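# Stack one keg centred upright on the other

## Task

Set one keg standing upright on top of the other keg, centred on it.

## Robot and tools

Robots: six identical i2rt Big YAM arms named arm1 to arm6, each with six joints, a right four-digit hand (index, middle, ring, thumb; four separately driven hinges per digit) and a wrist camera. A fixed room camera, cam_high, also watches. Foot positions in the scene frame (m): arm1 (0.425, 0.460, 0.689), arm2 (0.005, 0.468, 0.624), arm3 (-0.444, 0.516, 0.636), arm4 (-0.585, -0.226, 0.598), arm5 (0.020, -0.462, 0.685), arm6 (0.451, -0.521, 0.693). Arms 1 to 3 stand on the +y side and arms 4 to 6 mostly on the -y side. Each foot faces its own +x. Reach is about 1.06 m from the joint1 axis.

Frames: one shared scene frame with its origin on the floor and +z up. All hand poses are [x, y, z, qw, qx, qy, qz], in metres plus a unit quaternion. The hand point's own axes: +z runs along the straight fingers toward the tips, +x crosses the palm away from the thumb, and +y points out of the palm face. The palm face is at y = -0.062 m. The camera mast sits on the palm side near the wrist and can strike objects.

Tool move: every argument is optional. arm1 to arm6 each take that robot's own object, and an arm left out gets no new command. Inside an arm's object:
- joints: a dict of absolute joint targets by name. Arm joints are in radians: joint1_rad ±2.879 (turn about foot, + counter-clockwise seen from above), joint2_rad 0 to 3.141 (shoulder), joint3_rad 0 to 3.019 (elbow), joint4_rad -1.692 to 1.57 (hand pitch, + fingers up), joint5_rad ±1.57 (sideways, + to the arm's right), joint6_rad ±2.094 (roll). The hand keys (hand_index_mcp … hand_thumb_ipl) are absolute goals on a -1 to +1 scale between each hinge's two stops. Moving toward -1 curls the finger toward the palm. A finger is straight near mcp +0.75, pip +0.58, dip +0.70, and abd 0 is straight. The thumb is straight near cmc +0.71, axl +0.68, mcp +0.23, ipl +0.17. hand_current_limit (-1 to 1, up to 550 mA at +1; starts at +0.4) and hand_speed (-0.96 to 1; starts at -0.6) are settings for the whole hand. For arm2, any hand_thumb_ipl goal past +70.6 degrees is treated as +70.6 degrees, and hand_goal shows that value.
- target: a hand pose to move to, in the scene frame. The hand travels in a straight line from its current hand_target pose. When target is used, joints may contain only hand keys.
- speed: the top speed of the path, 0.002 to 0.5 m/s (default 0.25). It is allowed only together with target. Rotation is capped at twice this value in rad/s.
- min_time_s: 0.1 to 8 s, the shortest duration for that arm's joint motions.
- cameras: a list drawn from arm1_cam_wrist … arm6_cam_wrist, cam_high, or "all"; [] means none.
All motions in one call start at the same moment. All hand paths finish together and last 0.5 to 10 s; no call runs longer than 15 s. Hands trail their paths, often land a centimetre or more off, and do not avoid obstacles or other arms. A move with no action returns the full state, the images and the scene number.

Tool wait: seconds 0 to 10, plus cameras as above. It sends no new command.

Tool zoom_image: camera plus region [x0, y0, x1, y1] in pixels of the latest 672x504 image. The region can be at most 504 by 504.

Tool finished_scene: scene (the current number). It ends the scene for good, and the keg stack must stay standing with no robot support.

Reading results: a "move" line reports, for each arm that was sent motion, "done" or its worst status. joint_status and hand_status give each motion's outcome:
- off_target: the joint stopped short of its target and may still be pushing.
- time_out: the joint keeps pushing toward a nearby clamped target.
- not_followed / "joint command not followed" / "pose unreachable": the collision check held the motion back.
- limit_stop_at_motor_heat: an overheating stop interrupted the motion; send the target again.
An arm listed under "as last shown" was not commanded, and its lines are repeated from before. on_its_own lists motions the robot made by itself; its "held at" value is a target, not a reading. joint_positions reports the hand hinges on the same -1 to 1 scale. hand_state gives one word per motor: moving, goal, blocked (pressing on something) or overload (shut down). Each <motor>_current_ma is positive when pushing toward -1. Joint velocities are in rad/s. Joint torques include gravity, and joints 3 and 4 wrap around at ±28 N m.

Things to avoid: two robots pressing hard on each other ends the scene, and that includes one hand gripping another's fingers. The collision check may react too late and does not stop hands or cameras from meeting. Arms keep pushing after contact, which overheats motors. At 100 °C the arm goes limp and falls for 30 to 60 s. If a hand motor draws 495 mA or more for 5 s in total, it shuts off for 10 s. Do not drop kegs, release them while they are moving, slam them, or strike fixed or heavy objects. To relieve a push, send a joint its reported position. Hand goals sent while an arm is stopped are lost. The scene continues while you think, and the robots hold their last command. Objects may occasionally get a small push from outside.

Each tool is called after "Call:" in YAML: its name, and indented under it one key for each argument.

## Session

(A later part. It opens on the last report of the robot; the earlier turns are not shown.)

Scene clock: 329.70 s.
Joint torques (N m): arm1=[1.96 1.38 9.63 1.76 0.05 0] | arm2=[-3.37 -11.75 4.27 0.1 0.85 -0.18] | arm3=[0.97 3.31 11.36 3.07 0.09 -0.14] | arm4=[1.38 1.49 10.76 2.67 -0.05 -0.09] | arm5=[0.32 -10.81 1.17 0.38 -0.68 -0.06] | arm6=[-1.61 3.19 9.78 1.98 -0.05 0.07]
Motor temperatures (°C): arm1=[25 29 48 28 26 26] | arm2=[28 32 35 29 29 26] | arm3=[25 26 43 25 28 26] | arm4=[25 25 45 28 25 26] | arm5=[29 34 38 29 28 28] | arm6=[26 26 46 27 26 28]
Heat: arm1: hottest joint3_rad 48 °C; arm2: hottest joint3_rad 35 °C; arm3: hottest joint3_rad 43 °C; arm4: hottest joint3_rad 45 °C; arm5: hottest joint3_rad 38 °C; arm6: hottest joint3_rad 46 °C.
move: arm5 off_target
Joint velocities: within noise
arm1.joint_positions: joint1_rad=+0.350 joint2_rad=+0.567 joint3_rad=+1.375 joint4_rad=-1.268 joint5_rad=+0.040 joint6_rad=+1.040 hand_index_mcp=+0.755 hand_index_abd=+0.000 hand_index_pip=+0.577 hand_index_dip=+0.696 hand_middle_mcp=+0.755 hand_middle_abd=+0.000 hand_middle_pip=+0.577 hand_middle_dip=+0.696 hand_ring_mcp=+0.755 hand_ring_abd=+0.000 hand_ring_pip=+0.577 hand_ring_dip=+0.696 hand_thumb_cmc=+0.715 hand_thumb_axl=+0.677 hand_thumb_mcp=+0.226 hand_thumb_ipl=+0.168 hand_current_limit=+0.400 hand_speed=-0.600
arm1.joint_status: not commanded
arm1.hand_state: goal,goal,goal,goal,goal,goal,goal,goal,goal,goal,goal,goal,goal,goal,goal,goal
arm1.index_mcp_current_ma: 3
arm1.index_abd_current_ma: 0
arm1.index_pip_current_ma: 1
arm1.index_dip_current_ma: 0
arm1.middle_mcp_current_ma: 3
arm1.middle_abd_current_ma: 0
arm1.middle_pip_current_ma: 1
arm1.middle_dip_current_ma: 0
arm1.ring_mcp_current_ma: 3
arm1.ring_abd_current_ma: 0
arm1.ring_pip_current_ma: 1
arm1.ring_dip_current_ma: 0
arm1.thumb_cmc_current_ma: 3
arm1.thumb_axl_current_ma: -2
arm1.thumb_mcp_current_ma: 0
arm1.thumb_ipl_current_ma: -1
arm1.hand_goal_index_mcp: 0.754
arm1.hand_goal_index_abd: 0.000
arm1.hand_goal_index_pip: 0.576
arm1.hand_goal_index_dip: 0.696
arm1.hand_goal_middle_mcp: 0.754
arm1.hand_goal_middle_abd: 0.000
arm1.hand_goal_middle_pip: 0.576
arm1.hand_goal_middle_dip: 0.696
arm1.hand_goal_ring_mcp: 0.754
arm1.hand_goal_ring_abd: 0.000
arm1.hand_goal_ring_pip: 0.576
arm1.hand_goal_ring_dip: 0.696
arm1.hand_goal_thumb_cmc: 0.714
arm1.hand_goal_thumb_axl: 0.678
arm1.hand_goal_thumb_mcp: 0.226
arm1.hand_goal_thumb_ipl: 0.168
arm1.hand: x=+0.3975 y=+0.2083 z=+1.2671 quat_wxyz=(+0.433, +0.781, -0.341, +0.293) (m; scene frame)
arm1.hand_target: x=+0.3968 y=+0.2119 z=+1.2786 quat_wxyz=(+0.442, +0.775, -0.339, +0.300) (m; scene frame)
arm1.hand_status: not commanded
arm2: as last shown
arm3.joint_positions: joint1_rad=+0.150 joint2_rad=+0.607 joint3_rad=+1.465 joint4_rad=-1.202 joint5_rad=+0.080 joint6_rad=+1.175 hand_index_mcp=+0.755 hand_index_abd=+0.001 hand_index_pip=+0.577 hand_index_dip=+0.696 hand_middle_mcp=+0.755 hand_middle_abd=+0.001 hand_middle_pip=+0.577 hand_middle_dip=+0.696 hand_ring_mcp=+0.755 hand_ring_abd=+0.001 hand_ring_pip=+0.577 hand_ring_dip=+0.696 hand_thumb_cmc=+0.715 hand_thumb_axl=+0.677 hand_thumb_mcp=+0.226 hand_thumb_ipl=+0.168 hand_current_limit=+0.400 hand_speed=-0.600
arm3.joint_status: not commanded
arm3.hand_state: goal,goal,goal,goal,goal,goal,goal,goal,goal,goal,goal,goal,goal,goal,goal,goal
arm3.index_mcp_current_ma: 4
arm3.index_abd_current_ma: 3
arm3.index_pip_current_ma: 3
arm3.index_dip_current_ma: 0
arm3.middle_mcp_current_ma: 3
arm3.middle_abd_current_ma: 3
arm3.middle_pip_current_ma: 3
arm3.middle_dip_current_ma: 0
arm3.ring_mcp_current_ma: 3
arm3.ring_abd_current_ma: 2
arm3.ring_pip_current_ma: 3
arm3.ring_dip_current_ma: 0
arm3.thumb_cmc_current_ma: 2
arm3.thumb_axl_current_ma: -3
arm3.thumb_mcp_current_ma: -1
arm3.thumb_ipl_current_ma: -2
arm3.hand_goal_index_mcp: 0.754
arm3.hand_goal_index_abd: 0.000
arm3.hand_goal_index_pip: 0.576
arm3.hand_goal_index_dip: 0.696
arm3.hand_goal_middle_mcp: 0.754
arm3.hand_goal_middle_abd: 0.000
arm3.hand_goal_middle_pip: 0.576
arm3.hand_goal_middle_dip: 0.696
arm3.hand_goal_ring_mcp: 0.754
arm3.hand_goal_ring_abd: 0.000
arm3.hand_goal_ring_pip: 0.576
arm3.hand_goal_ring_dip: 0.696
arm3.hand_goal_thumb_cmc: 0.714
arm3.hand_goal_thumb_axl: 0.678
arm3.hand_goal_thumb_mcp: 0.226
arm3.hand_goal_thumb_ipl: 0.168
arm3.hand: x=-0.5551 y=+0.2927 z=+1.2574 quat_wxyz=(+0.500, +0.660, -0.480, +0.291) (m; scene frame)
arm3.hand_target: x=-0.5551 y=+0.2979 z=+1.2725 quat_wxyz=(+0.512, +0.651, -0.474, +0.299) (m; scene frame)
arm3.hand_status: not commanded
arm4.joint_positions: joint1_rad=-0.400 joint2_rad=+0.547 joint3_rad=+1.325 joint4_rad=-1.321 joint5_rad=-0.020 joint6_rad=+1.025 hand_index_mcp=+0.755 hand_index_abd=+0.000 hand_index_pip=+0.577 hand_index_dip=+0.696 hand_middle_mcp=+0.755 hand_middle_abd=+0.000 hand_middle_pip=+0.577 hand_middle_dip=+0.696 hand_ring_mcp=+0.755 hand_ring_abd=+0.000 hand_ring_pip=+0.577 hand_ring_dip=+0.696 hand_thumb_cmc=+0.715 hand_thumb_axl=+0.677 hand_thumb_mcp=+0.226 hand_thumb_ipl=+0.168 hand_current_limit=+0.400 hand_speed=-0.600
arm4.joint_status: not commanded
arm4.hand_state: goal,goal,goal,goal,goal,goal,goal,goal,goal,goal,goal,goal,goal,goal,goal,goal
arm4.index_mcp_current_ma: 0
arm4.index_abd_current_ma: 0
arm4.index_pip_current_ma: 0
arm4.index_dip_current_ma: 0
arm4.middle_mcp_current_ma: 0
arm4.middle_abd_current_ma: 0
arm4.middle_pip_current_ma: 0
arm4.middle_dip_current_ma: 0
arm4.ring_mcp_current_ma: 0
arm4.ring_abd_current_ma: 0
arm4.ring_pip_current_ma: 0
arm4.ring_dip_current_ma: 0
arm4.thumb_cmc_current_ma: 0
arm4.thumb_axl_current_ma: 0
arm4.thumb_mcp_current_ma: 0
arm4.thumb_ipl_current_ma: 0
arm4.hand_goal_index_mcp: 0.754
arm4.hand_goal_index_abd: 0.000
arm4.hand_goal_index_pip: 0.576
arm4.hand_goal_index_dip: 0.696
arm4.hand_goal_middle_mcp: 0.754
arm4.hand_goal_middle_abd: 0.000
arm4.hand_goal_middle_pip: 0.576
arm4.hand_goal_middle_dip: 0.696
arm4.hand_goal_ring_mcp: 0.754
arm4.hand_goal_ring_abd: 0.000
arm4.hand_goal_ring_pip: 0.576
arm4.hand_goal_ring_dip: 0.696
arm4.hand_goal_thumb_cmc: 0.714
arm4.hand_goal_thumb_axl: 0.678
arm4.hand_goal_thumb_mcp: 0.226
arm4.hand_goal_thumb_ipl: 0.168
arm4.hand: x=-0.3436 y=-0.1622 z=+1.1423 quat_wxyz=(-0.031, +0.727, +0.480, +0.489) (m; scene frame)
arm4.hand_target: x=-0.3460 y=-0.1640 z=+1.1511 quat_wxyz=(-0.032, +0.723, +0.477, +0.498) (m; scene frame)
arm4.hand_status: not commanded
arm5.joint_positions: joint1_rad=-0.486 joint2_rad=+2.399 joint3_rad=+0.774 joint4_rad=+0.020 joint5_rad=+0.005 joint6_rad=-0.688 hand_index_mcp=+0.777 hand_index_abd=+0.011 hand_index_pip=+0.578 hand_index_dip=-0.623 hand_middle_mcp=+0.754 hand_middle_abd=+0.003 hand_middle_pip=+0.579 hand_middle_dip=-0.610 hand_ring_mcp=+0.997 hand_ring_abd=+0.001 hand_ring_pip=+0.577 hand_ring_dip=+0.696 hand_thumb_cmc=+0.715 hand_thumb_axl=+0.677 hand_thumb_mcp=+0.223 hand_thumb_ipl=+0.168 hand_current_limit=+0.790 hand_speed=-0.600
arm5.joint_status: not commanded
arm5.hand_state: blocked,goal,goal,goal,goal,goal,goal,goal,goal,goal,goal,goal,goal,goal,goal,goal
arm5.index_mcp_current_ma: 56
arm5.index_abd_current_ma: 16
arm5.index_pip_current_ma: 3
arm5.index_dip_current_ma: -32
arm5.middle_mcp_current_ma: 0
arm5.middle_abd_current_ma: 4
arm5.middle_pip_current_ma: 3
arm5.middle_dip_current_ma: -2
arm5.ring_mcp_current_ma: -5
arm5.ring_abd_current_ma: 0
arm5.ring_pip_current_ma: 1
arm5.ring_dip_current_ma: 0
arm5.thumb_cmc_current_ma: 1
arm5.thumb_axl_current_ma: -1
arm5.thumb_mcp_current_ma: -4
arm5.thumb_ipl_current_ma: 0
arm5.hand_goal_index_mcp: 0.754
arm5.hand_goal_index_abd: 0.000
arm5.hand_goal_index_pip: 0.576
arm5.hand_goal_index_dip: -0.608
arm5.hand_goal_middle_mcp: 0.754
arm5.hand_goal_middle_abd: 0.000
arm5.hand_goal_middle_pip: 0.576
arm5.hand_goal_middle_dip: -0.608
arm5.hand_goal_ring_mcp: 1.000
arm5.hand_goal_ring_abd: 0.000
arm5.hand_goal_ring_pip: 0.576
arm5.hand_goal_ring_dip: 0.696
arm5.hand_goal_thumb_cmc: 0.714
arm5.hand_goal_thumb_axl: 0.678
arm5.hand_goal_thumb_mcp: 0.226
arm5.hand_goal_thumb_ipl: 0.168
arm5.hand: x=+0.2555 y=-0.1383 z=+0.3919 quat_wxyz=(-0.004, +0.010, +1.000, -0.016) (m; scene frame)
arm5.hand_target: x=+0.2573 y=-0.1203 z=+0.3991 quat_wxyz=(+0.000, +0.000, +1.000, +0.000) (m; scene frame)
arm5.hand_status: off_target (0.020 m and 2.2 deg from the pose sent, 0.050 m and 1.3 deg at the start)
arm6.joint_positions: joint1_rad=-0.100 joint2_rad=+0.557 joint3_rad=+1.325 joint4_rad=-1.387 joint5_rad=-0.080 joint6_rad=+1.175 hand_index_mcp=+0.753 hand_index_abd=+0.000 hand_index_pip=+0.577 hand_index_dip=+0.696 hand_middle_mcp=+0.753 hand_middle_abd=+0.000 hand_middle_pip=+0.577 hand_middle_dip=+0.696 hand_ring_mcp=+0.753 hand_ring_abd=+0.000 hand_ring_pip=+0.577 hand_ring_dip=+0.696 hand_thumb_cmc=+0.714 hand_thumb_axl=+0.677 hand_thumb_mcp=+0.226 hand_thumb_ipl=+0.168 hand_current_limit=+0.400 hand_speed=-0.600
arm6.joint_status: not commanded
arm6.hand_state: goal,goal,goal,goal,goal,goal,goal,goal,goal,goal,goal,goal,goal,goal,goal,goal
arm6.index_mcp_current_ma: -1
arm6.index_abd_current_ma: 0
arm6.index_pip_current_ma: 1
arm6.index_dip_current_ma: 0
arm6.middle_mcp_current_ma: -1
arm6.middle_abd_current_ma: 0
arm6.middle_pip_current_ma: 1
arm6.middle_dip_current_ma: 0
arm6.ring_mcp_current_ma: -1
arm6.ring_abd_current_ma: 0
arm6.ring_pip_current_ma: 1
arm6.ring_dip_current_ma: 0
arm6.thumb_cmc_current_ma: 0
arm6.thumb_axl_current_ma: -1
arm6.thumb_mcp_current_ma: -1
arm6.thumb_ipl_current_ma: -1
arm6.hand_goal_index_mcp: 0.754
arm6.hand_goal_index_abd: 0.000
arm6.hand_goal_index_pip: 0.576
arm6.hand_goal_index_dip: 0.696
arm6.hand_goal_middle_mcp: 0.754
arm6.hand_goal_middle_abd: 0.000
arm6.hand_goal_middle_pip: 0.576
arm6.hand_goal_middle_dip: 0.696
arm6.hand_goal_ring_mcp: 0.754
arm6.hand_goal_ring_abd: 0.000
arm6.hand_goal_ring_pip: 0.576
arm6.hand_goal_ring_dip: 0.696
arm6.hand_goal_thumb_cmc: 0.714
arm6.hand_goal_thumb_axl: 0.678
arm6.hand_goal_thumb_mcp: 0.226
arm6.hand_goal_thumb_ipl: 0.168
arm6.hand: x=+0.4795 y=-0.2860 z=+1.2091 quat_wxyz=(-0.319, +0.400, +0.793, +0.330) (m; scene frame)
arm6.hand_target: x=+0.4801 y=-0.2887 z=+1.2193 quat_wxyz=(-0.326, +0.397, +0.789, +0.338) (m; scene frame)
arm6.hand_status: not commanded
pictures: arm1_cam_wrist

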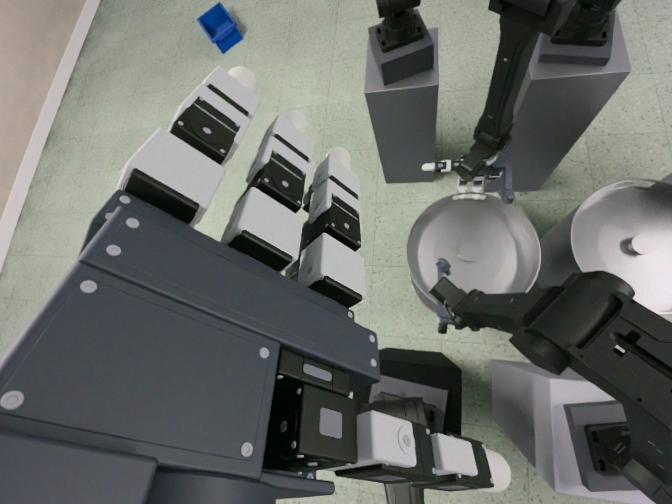

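Call:
move:
  arm5: {"target":[0.2575,-0.160,0.412,0,0,1,0],"speed":0.08}

Call:
move:
  arm5: {"target":[0.2575,-0.115,0.404,0,0,1,0],"speed":0.06}
  cameras: ["arm1_cam_wrist"]

Call:
zoom_image:
  camera: "arm1_cam_wrist"
  region: [445, 175, 495, 215]

Scene clock: 343.27 s.
Joint torques (N m): arm1=[1.9 1.44 9.66 1.76 0.04 0] | arm2=[-3.37 -11.75 4.25 0.1 0.85 -0.18] | arm3=[1.38 3.19 11.12 2.97 0.09 -0.18] | arm4=[1.61 1.55 10.77 2.77 0 -0.06] | arm5=[-0.79 -11.4 -0.53 0.83 -0.14 -0.15] | arm6=[-1.61 3.37 9.83 2.02 -0.04 0.07]
Motor temperatures (°C): arm1=[25 29 48 28 26 26] | arm2=[28 32 35 29 29 26] | arm3=[25 26 43 25 28 26] | arm4=[25 25 45 28 25 26] | arm5=[29 34 38 29 27 28] | arm6=[26 26 46 27 26 28]
Heat: arm1: hottest joint3_rad 48 °C; arm2: hottest joint3_rad 35 °C; arm3: hottest joint3_rad 43 °C; arm4: hottest joint3_rad 45 °C; arm5: hottest joint3_rad 38 °C; arm6: hottest joint3_rad 46 °C.
move: arm5 done
Joint velocities: within noise
arm1, arm2, arm3, arm4, arm6: as last shown
arm5.joint_positions: joint1_rad=-0.550 joint2_rad=+2.365 joint3_rad=+0.700 joint4_rad=+0.064 joint5_rad=-0.007 joint6_rad=-0.765 hand_index_mcp=+0.755 hand_index_abd=+0.004 hand_index_pip=+0.578 hand_index_dip=-0.610 hand_middle_mcp=+0.754 hand_middle_abd=+0.003 hand_middle_pip=+0.578 hand_middle_dip=-0.610 hand_ring_mcp=+0.997 hand_ring_abd=+0.001 hand_ring_pip=+0.577 hand_ring_dip=+0.696 hand_thumb_cmc=+0.715 hand_thumb_axl=+0.677 hand_thumb_mcp=+0.223 hand_thumb_ipl=+0.168 hand_current_limit=+0.790 hand_speed=-0.600
arm5.joint_status: not commanded
arm5.hand_state: goal,goal,goal,goal,goal,goal,goal,goal,goal,goal,goal,goal,goal,goal,goal,goal
arm5.index_mcp_current_ma: 1
arm5.index_abd_current_ma: 4
arm5.index_pip_current_ma: 3
arm5.index_dip_current_ma: -3
arm5.middle_mcp_current_ma: 0
arm5.middle_abd_current_ma: 4
arm5.middle_pip_current_ma: 3
arm5.middle_dip_current_ma: -2
arm5.ring_mcp_current_ma: -5
arm5.ring_abd_current_ma: 0
arm5.ring_pip_current_ma: 1
arm5.ring_dip_current_ma: 0
arm5.thumb_cmc_current_ma: 1
arm5.thumb_axl_current_ma: -1
arm5.thumb_mcp_current_ma: -4
arm5.thumb_ipl_current_ma: 0
arm5.hand_goal_index_mcp: 0.754
arm5.hand_goal_index_abd: 0.000
arm5.hand_goal_index_pip: 0.576
arm5.hand_goal_index_dip: -0.608
arm5.hand_goal_middle_mcp: 0.754
arm5.hand_goal_middle_abd: 0.000
arm5.hand_goal_middle_pip: 0.576
arm5.hand_goal_middle_dip: -0.608
arm5.hand_goal_ring_mcp: 1.000
arm5.hand_goal_ring_abd: 0.000
arm5.hand_goal_ring_pip: 0.576
arm5.hand_goal_ring_dip: 0.696
arm5.hand_goal_thumb_cmc: 0.714
arm5.hand_goal_thumb_axl: 0.678
arm5.hand_goal_thumb_mcp: 0.226
arm5.hand_goal_thumb_ipl: 0.168
arm5.hand: x=+0.2527 y=-0.1656 z=+0.4047 quat_wxyz=(-0.008, +0.004, +1.000, -0.010) (m; scene frame)
arm5.hand_target: x=+0.2575 y=-0.1600 z=+0.4119 quat_wxyz=(+0.000, +0.000, +1.000, +0.000) (m; scene frame)
arm5.hand_status: done (0.010 m and 1.5 deg from the pose sent, 0.030 m and 2.2 deg at the start)
pictures: none

Scene clock: 344.57 s.
Joint torques (N m): arm1=[1.96 1.44 9.66 1.76 0.05 0] | arm2=[-3.25 -11.75 4.29 0.09 0.86 -0.17] | arm3=[1.03 2.43 11.32 2.82 0.1 -0.15] | arm4=[1.73 1.2 10.74 2.76 -0.02 -0.08] | arm5=[-0.44 -9.82 0.42 0.16 -0.05 0.07] | arm6=[-1.61 3.19 9.84 2 -0.03 0.08]
Motor temperatures (°C): arm1=[25 29 48 28 26 26] | arm2=[28 32 35 29 29 26] | arm3=[25 26 43 25 28 26] | arm4=[25 25 45 28 25 26] | arm5=[29 34 38 29 27 28] | arm6=[26 26 46 27 26 28]
Heat: arm1: hottest joint3_rad 48 °C; arm2: hottest joint3_rad 35 °C; arm3: hottest joint3_rad 43 °C; arm4: hottest joint3_rad 45 °C; arm5: hottest joint3_rad 38 °C; arm6: hottest joint3_rad 46 °C.
move: arm5 done
Joint velocities: within noise
arm1, arm2, arm3, arm4, arm6: as last shown
arm5.joint_positions: joint1_rad=-0.464 joint2_rad=+2.365 joint3_rad=+0.789 joint4_rad=+0.007 joint5_rad=-0.008 joint6_rad=-0.692 hand_index_mcp=+0.755 hand_index_abd=+0.003 hand_index_pip=+0.578 hand_index_dip=-0.610 hand_middle_mcp=+0.755 hand_middle_abd=+0.002 hand_middle_pip=+0.579 hand_middle_dip=-0.610 hand_ring_mcp=+0.996 hand_ring_abd=+0.001 hand_ring_pip=+0.577 hand_ring_dip=+0.696 hand_thumb_cmc=+0.714 hand_thumb_axl=+0.677 hand_thumb_mcp=+0.223 hand_thumb_ipl=+0.168 hand_current_limit=+0.790 hand_speed=-0.600
arm5.joint_status: not commanded
arm5.hand_state: goal,goal,goal,goal,goal,goal,goal,goal,goal,goal,goal,goal,goal,goal,goal,goal
arm5.index_mcp_current_ma: 1
arm5.index_abd_current_ma: 3
arm5.index_pip_current_ma: 3
arm5.index_dip_current_ma: -3
arm5.middle_mcp_current_ma: 2
arm5.middle_abd_current_ma: 2
arm5.middle_pip_current_ma: 3
arm5.middle_dip_current_ma: -2
arm5.ring_mcp_current_ma: -6
arm5.ring_abd_current_ma: 0
arm5.ring_pip_current_ma: 1
arm5.ring_dip_current_ma: 0
arm5.thumb_cmc_current_ma: 0
arm5.thumb_axl_current_ma: -1
arm5.thumb_mcp_current_ma: -4
arm5.thumb_ipl_current_ma: 0
arm5.hand_goal_index_mcp: 0.754
arm5.hand_goal_index_abd: 0.000
arm5.hand_goal_index_pip: 0.576
arm5.hand_goal_index_dip: -0.608
arm5.hand_goal_middle_mcp: 0.754
arm5.hand_goal_middle_abd: 0.000
arm5.hand_goal_middle_pip: 0.576
arm5.hand_goal_middle_dip: -0.608
arm5.hand_goal_ring_mcp: 1.000
arm5.hand_goal_ring_abd: 0.000
arm5.hand_goal_ring_pip: 0.576
arm5.hand_goal_ring_dip: 0.696
arm5.hand_goal_thumb_cmc: 0.714
arm5.hand_goal_thumb_axl: 0.678
arm5.hand_goal_thumb_mcp: 0.226
arm5.hand_goal_thumb_ipl: 0.168
arm5.hand: x=+0.2593 y=-0.1161 z=+0.4053 quat_wxyz=(+0.003, -0.002, +1.000, +0.002) (m; scene frame)
arm5.hand_target: x=+0.2576 y=-0.1149 z=+0.4041 quat_wxyz=(+0.000, +0.000, +1.000, +0.000) (m; scene frame)
arm5.hand_status: done (0.002 m and 0.4 deg from the pose sent, 0.051 m and 1.5 deg at the start)
pictures: arm1_cam_wrist

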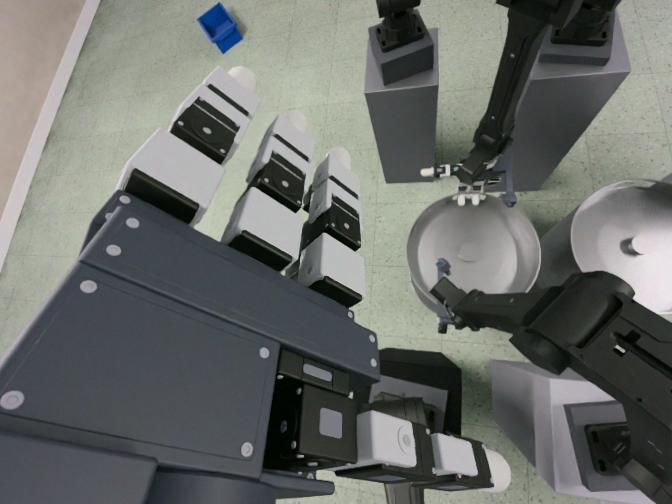

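Scaled by 10.080 from the camera's 672x504 image, which has a finer 960x720 frame.

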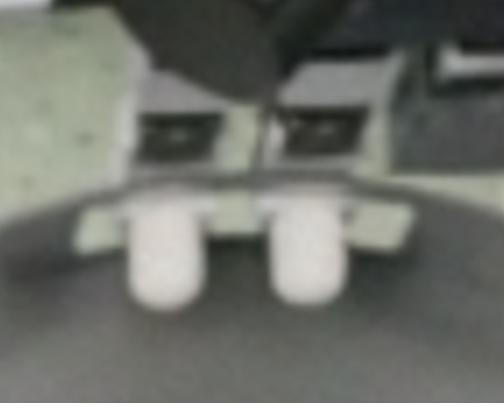

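Call:
move:
  arm2: {"target":[0.247,0.155,0.394,0,1,0,0],"speed":0.06}

Call:
move:
  arm2: {"target":[0.250,0.120,0.396,0,1,0,0],"speed":0.06}
  arm5: {"target":[0.2545,-0.097,0.402,0,0,1,0],"speed":0.06}
  cameras: ["arm1_cam_wrist","arm6_cam_wrist"]

Call:
zoom_image:
  camera: "arm1_cam_wrist"
  region: [420, 170, 540, 290]

Call:
zoom_image:
  camera: "arm6_cam_wrist"
  region: [350, 90, 410, 150]

Scene clock: 365.27 s.
Joint torques (N m): arm1=[1.96 1.44 9.66 1.74 0.05 0] | arm2=[-0.62 -13.04 0.79 0.53 0.1 0.07] | arm3=[0.91 3.37 11.23 3.08 0.11 -0.17] | arm4=[1.32 1.55 10.73 2.71 -0.03 -0.09] | arm5=[0.15 -9.76 0.55 0.32 -0.11 0.12] | arm6=[-1.67 3.31 9.87 2.02 -0.06 0.06]
Motor temperatures (°C): arm1=[25 29 48 28 26 26] | arm2=[28 33 35 29 29 26] | arm3=[25 26 43 25 28 26] | arm4=[25 25 45 28 25 26] | arm5=[29 33 37 29 27 28] | arm6=[26 26 46 27 26 28]
Heat: arm1: hottest joint3_rad 48 °C; arm2: hottest joint3_rad 35 °C; arm3: hottest joint3_rad 43 °C; arm4: hottest joint3_rad 45 °C; arm5: hottest joint3_rad 37 °C; arm6: hottest joint3_rad 46 °C.
move: arm2 done
Joint velocities: within noise
arm1, arm3, arm4, arm5, arm6: as last shown
arm2.joint_positions: joint1_rad=+0.667 joint2_rad=+2.226 joint3_rad=+0.770 joint4_rad=-0.142 joint5_rad=-0.004 joint6_rad=+0.851 hand_index_mcp=+0.753 hand_index_abd=-0.003 hand_index_pip=+0.573 hand_index_dip=-0.611 hand_middle_mcp=+0.743 hand_middle_abd=-0.003 hand_middle_pip=+0.570 hand_middle_dip=-0.612 hand_ring_mcp=+0.997 hand_ring_abd=-0.001 hand_ring_pip=+0.576 hand_ring_dip=+0.696 hand_thumb_cmc=+0.715 hand_thumb_axl=+0.677 hand_thumb_mcp=+0.223 hand_thumb_ipl=+0.168 hand_current_limit=+0.790 hand_speed=-0.600
arm2.joint_status: not commanded
arm2.hand_state: goal,goal,goal,goal,goal,goal,goal,goal,goal,goal,goal,goal,goal,goal,goal,goal
arm2.index_mcp_current_ma: 0
arm2.index_abd_current_ma: -1
arm2.index_pip_current_ma: -1
arm2.index_dip_current_ma: -1
arm2.middle_mcp_current_ma: -11
arm2.middle_abd_current_ma: -1
arm2.middle_pip_current_ma: -3
arm2.middle_dip_current_ma: -2
arm2.ring_mcp_current_ma: -1
arm2.ring_abd_current_ma: 0
arm2.ring_pip_current_ma: 0
arm2.ring_dip_current_ma: 0
arm2.thumb_cmc_current_ma: 0
arm2.thumb_axl_current_ma: 0
arm2.thumb_mcp_current_ma: -2
arm2.thumb_ipl_current_ma: 0
arm2.hand_goal_index_mcp: 0.754
arm2.hand_goal_index_abd: 0.000
arm2.hand_goal_index_pip: 0.576
arm2.hand_goal_index_dip: -0.608
arm2.hand_goal_middle_mcp: 0.754
arm2.hand_goal_middle_abd: 0.000
arm2.hand_goal_middle_pip: 0.576
arm2.hand_goal_middle_dip: -0.608
arm2.hand_goal_ring_mcp: 1.000
arm2.hand_goal_ring_abd: 0.000
arm2.hand_goal_ring_pip: 0.576
arm2.hand_goal_ring_dip: 0.696
arm2.hand_goal_thumb_cmc: 0.714
arm2.hand_goal_thumb_axl: 0.678
arm2.hand_goal_thumb_mcp: 0.226
arm2.hand_goal_thumb_ipl: 0.168
arm2.hand: x=+0.2419 y=+0.1547 z=+0.3890 quat_wxyz=(-0.006, +1.000, +0.000, -0.006) (m; scene frame)
arm2.hand_target: x=+0.2471 y=+0.1550 z=+0.3940 quat_wxyz=(+0.000, +1.000, +0.000, +0.000) (m; scene frame)
arm2.hand_status: done (0.007 m and 1.0 deg from the pose sent, 0.019 m and 1.8 deg at the start)
arm5.joint_positions: joint1_rad=-0.464 joint2_rad=+2.365 joint3_rad=+0.789 joint4_rad=+0.007 joint5_rad=-0.008 joint6_rad=-0.691 hand_index_mcp=+0.755 hand_index_abd=+0.003 hand_index_pip=+0.578 hand_index_dip=-0.610 hand_middle_mcp=+0.755 hand_middle_abd=+0.002 hand_middle_pip=+0.579 hand_middle_dip=-0.610 hand_ring_mcp=+0.996 hand_ring_abd=+0.001 hand_ring_pip=+0.577 hand_ring_dip=+0.696 hand_thumb_cmc=+0.714 hand_thumb_axl=+0.677 hand_thumb_mcp=+0.223 hand_thumb_ipl=+0.168 hand_current_limit=+0.790 hand_speed=-0.600
pictures: none

Scene clock: 366.37 s.
Joint torques (N m): arm1=[2.02 1.44 9.65 1.76 0.05 -0.01] | arm2=[-2.67 -12.92 3.7 -0.01 0.6 -0.13] | arm3=[1.55 3.31 11.22 3.15 0.09 -0.17] | arm4=[0.56 1.49 10.82 2.71 -0.05 -0.07] | arm5=[0.73 -10.34 1.91 0.43 -0.36 -0.01] | arm6=[-1.61 2.9 9.85 1.98 -0.04 0.06]
Motor temperatures (°C): arm1=[25 29 48 28 26 26] | arm2=[28 33 35 29 29 26] | arm3=[25 26 43 25 28 26] | arm4=[25 25 45 28 25 26] | arm5=[29 34 37 29 27 28] | arm6=[26 26 46 27 26 28]
Heat: arm1: hottest joint3_rad 48 °C; arm2: hottest joint3_rad 35 °C; arm3: hottest joint3_rad 43 °C; arm4: hottest joint3_rad 45 °C; arm5: hottest joint3_rad 37 °C; arm6: hottest joint3_rad 46 °C.
move: arm2 off_target; arm5 off_target
Joint velocities: within noise
arm1, arm3, arm4, arm6: as last shown
arm2.joint_positions: joint1_rad=+0.631 joint2_rad=+2.226 joint3_rad=+0.805 joint4_rad=-0.192 joint5_rad=-0.015 joint6_rad=+0.810 hand_index_mcp=+0.768 hand_index_abd=-0.002 hand_index_pip=+0.574 hand_index_dip=-0.611 hand_middle_mcp=+0.772 hand_middle_abd=-0.003 hand_middle_pip=+0.575 hand_middle_dip=-0.617 hand_ring_mcp=+0.997 hand_ring_abd=-0.001 hand_ring_pip=+0.576 hand_ring_dip=+0.696 hand_thumb_cmc=+0.715 hand_thumb_axl=+0.677 hand_thumb_mcp=+0.223 hand_thumb_ipl=+0.168 hand_current_limit=+0.790 hand_speed=-0.600
arm2.joint_status: not commanded
arm2.hand_state: goal,goal,goal,goal,goal,goal,goal,goal,goal,goal,goal,goal,goal,goal,goal,goal
arm2.index_mcp_current_ma: 15
arm2.index_abd_current_ma: -1
arm2.index_pip_current_ma: -1
arm2.index_dip_current_ma: -1
arm2.middle_mcp_current_ma: 22
arm2.middle_abd_current_ma: -1
arm2.middle_pip_current_ma: 0
arm2.middle_dip_current_ma: -7
arm2.ring_mcp_current_ma: -2
arm2.ring_abd_current_ma: 0
arm2.ring_pip_current_ma: 0
arm2.ring_dip_current_ma: 0
arm2.thumb_cmc_current_ma: 0
arm2.thumb_axl_current_ma: 0
arm2.thumb_mcp_current_ma: -2
arm2.thumb_ipl_current_ma: 0
arm2.hand_goal_index_mcp: 0.754
arm2.hand_goal_index_abd: 0.000
arm2.hand_goal_index_pip: 0.576
arm2.hand_goal_index_dip: -0.608
arm2.hand_goal_middle_mcp: 0.754
arm2.hand_goal_middle_abd: 0.000
arm2.hand_goal_middle_pip: 0.576
arm2.hand_goal_middle_dip: -0.608
arm2.hand_goal_ring_mcp: 1.000
arm2.hand_goal_ring_abd: 0.000
arm2.hand_goal_ring_pip: 0.576
arm2.hand_goal_ring_dip: 0.696
arm2.hand_goal_thumb_cmc: 0.714
arm2.hand_goal_thumb_axl: 0.678
arm2.hand_goal_thumb_mcp: 0.226
arm2.hand_goal_thumb_ipl: 0.168
arm2.hand: x=+0.2420 y=+0.1404 z=+0.3895 quat_wxyz=(-0.016, +1.000, +0.002, -0.008) (m; scene frame)
arm2.hand_target: x=+0.2498 y=+0.1203 z=+0.3966 quat_wxyz=(+0.000, +1.000, +0.000, +0.000) (m; scene frame)
arm2.hand_status: off_target (0.023 m and 2.1 deg from the pose sent, 0.036 m and 1.0 deg at the start)
arm5.joint_positions: joint1_rad=-0.434 joint2_rad=+2.368 joint3_rad=+0.807 joint4_rad=-0.031 joint5_rad=-0.002 joint6_rad=-0.647 hand_index_mcp=+0.765 hand_index_abd=+0.003 hand_index_pip=+0.578 hand_index_dip=-0.610 hand_middle_mcp=+0.760 hand_middle_abd=+0.002 hand_middle_pip=+0.579 hand_middle_dip=-0.610 hand_ring_mcp=+0.996 hand_ring_abd=+0.001 hand_ring_pip=+0.577 hand_ring_dip=+0.696 hand_thumb_cmc=+0.714 hand_thumb_axl=+0.677 hand_thumb_mcp=+0.223 hand_thumb_ipl=+0.168 hand_current_limit=+0.790 hand_speed=-0.600
arm5.joint_status: not commanded
arm5.hand_state: goal,goal,goal,goal,goal,goal,goal,goal,goal,goal,goal,goal,goal,goal,goal,goal
arm5.index_mcp_current_ma: 22
arm5.index_abd_current_ma: 3
arm5.index_pip_current_ma: 3
arm5.index_dip_current_ma: -3
arm5.middle_mcp_current_ma: 11
arm5.middle_abd_current_ma: 2
arm5.middle_pip_current_ma: 3
arm5.middle_dip_current_ma: -2
arm5.ring_mcp_current_ma: -6
arm5.ring_abd_current_ma: 0
arm5.ring_pip_current_ma: 1
arm5.ring_dip_current_ma: 0
arm5.thumb_cmc_current_ma: 0
arm5.thumb_axl_current_ma: -1
arm5.thumb_mcp_current_ma: -4
arm5.thumb_ipl_current_ma: 0
arm5.hand_goal_index_mcp: 0.754
arm5.hand_goal_index_abd: 0.000
arm5.hand_goal_index_pip: 0.576
arm5.hand_goal_index_dip: -0.608
arm5.hand_goal_middle_mcp: 0.754
arm5.hand_goal_middle_abd: 0.000
arm5.hand_goal_middle_pip: 0.576
arm5.hand_goal_middle_dip: -0.608
arm5.hand_goal_ring_mcp: 1.000
arm5.hand_goal_ring_abd: 0.000
arm5.hand_goal_ring_pip: 0.576
arm5.hand_goal_ring_dip: 0.696
arm5.hand_goal_thumb_cmc: 0.714
arm5.hand_goal_thumb_axl: 0.678
arm5.hand_goal_thumb_mcp: 0.226
arm5.hand_goal_thumb_ipl: 0.168
arm5.hand: x=+0.2538 y=-0.1102 z=+0.4024 quat_wxyz=(-0.002, +0.005, +1.000, -0.009) (m; scene frame)
arm5.hand_target: x=+0.2543 y=-0.0971 z=+0.4023 quat_wxyz=(+0.000, +0.000, +1.000, +0.000) (m; scene frame)
arm5.hand_status: off_target (0.013 m and 1.2 deg from the pose sent, 0.020 m and 0.4 deg at the start)
pictures: arm1_cam_wrist, arm6_cam_wrist

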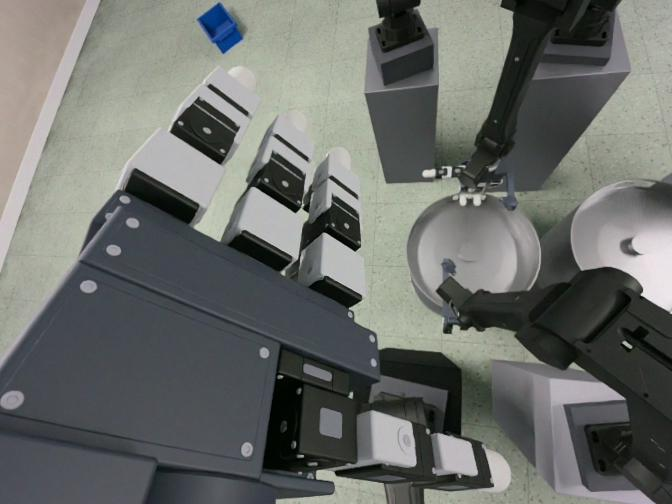

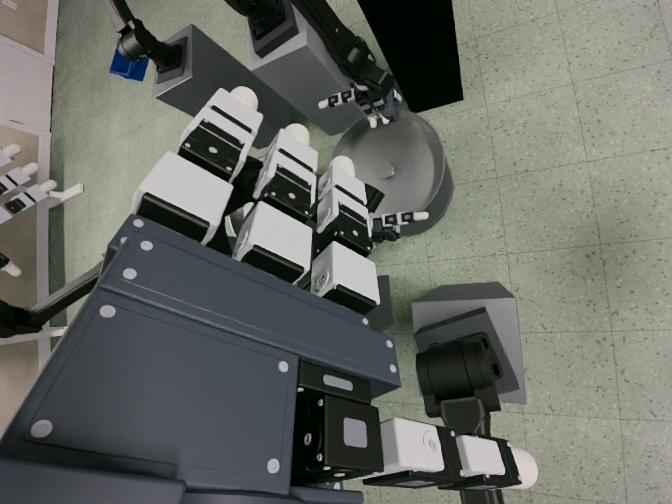

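Scaled by 4.200 from the camera's 672x504 image, which has a finer 960x720 frame.

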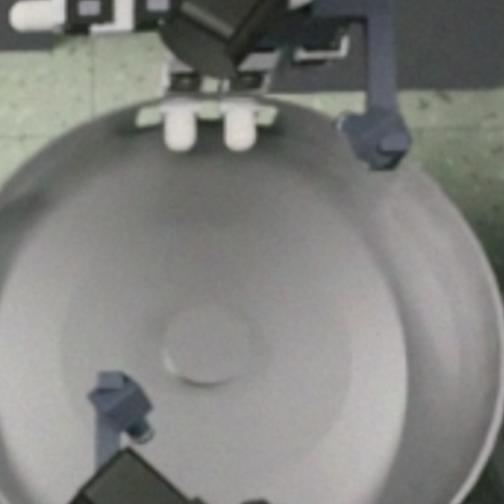

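Scaled by 8.400 from the camera's 672x504 image, which has a finer 960x720 frame.

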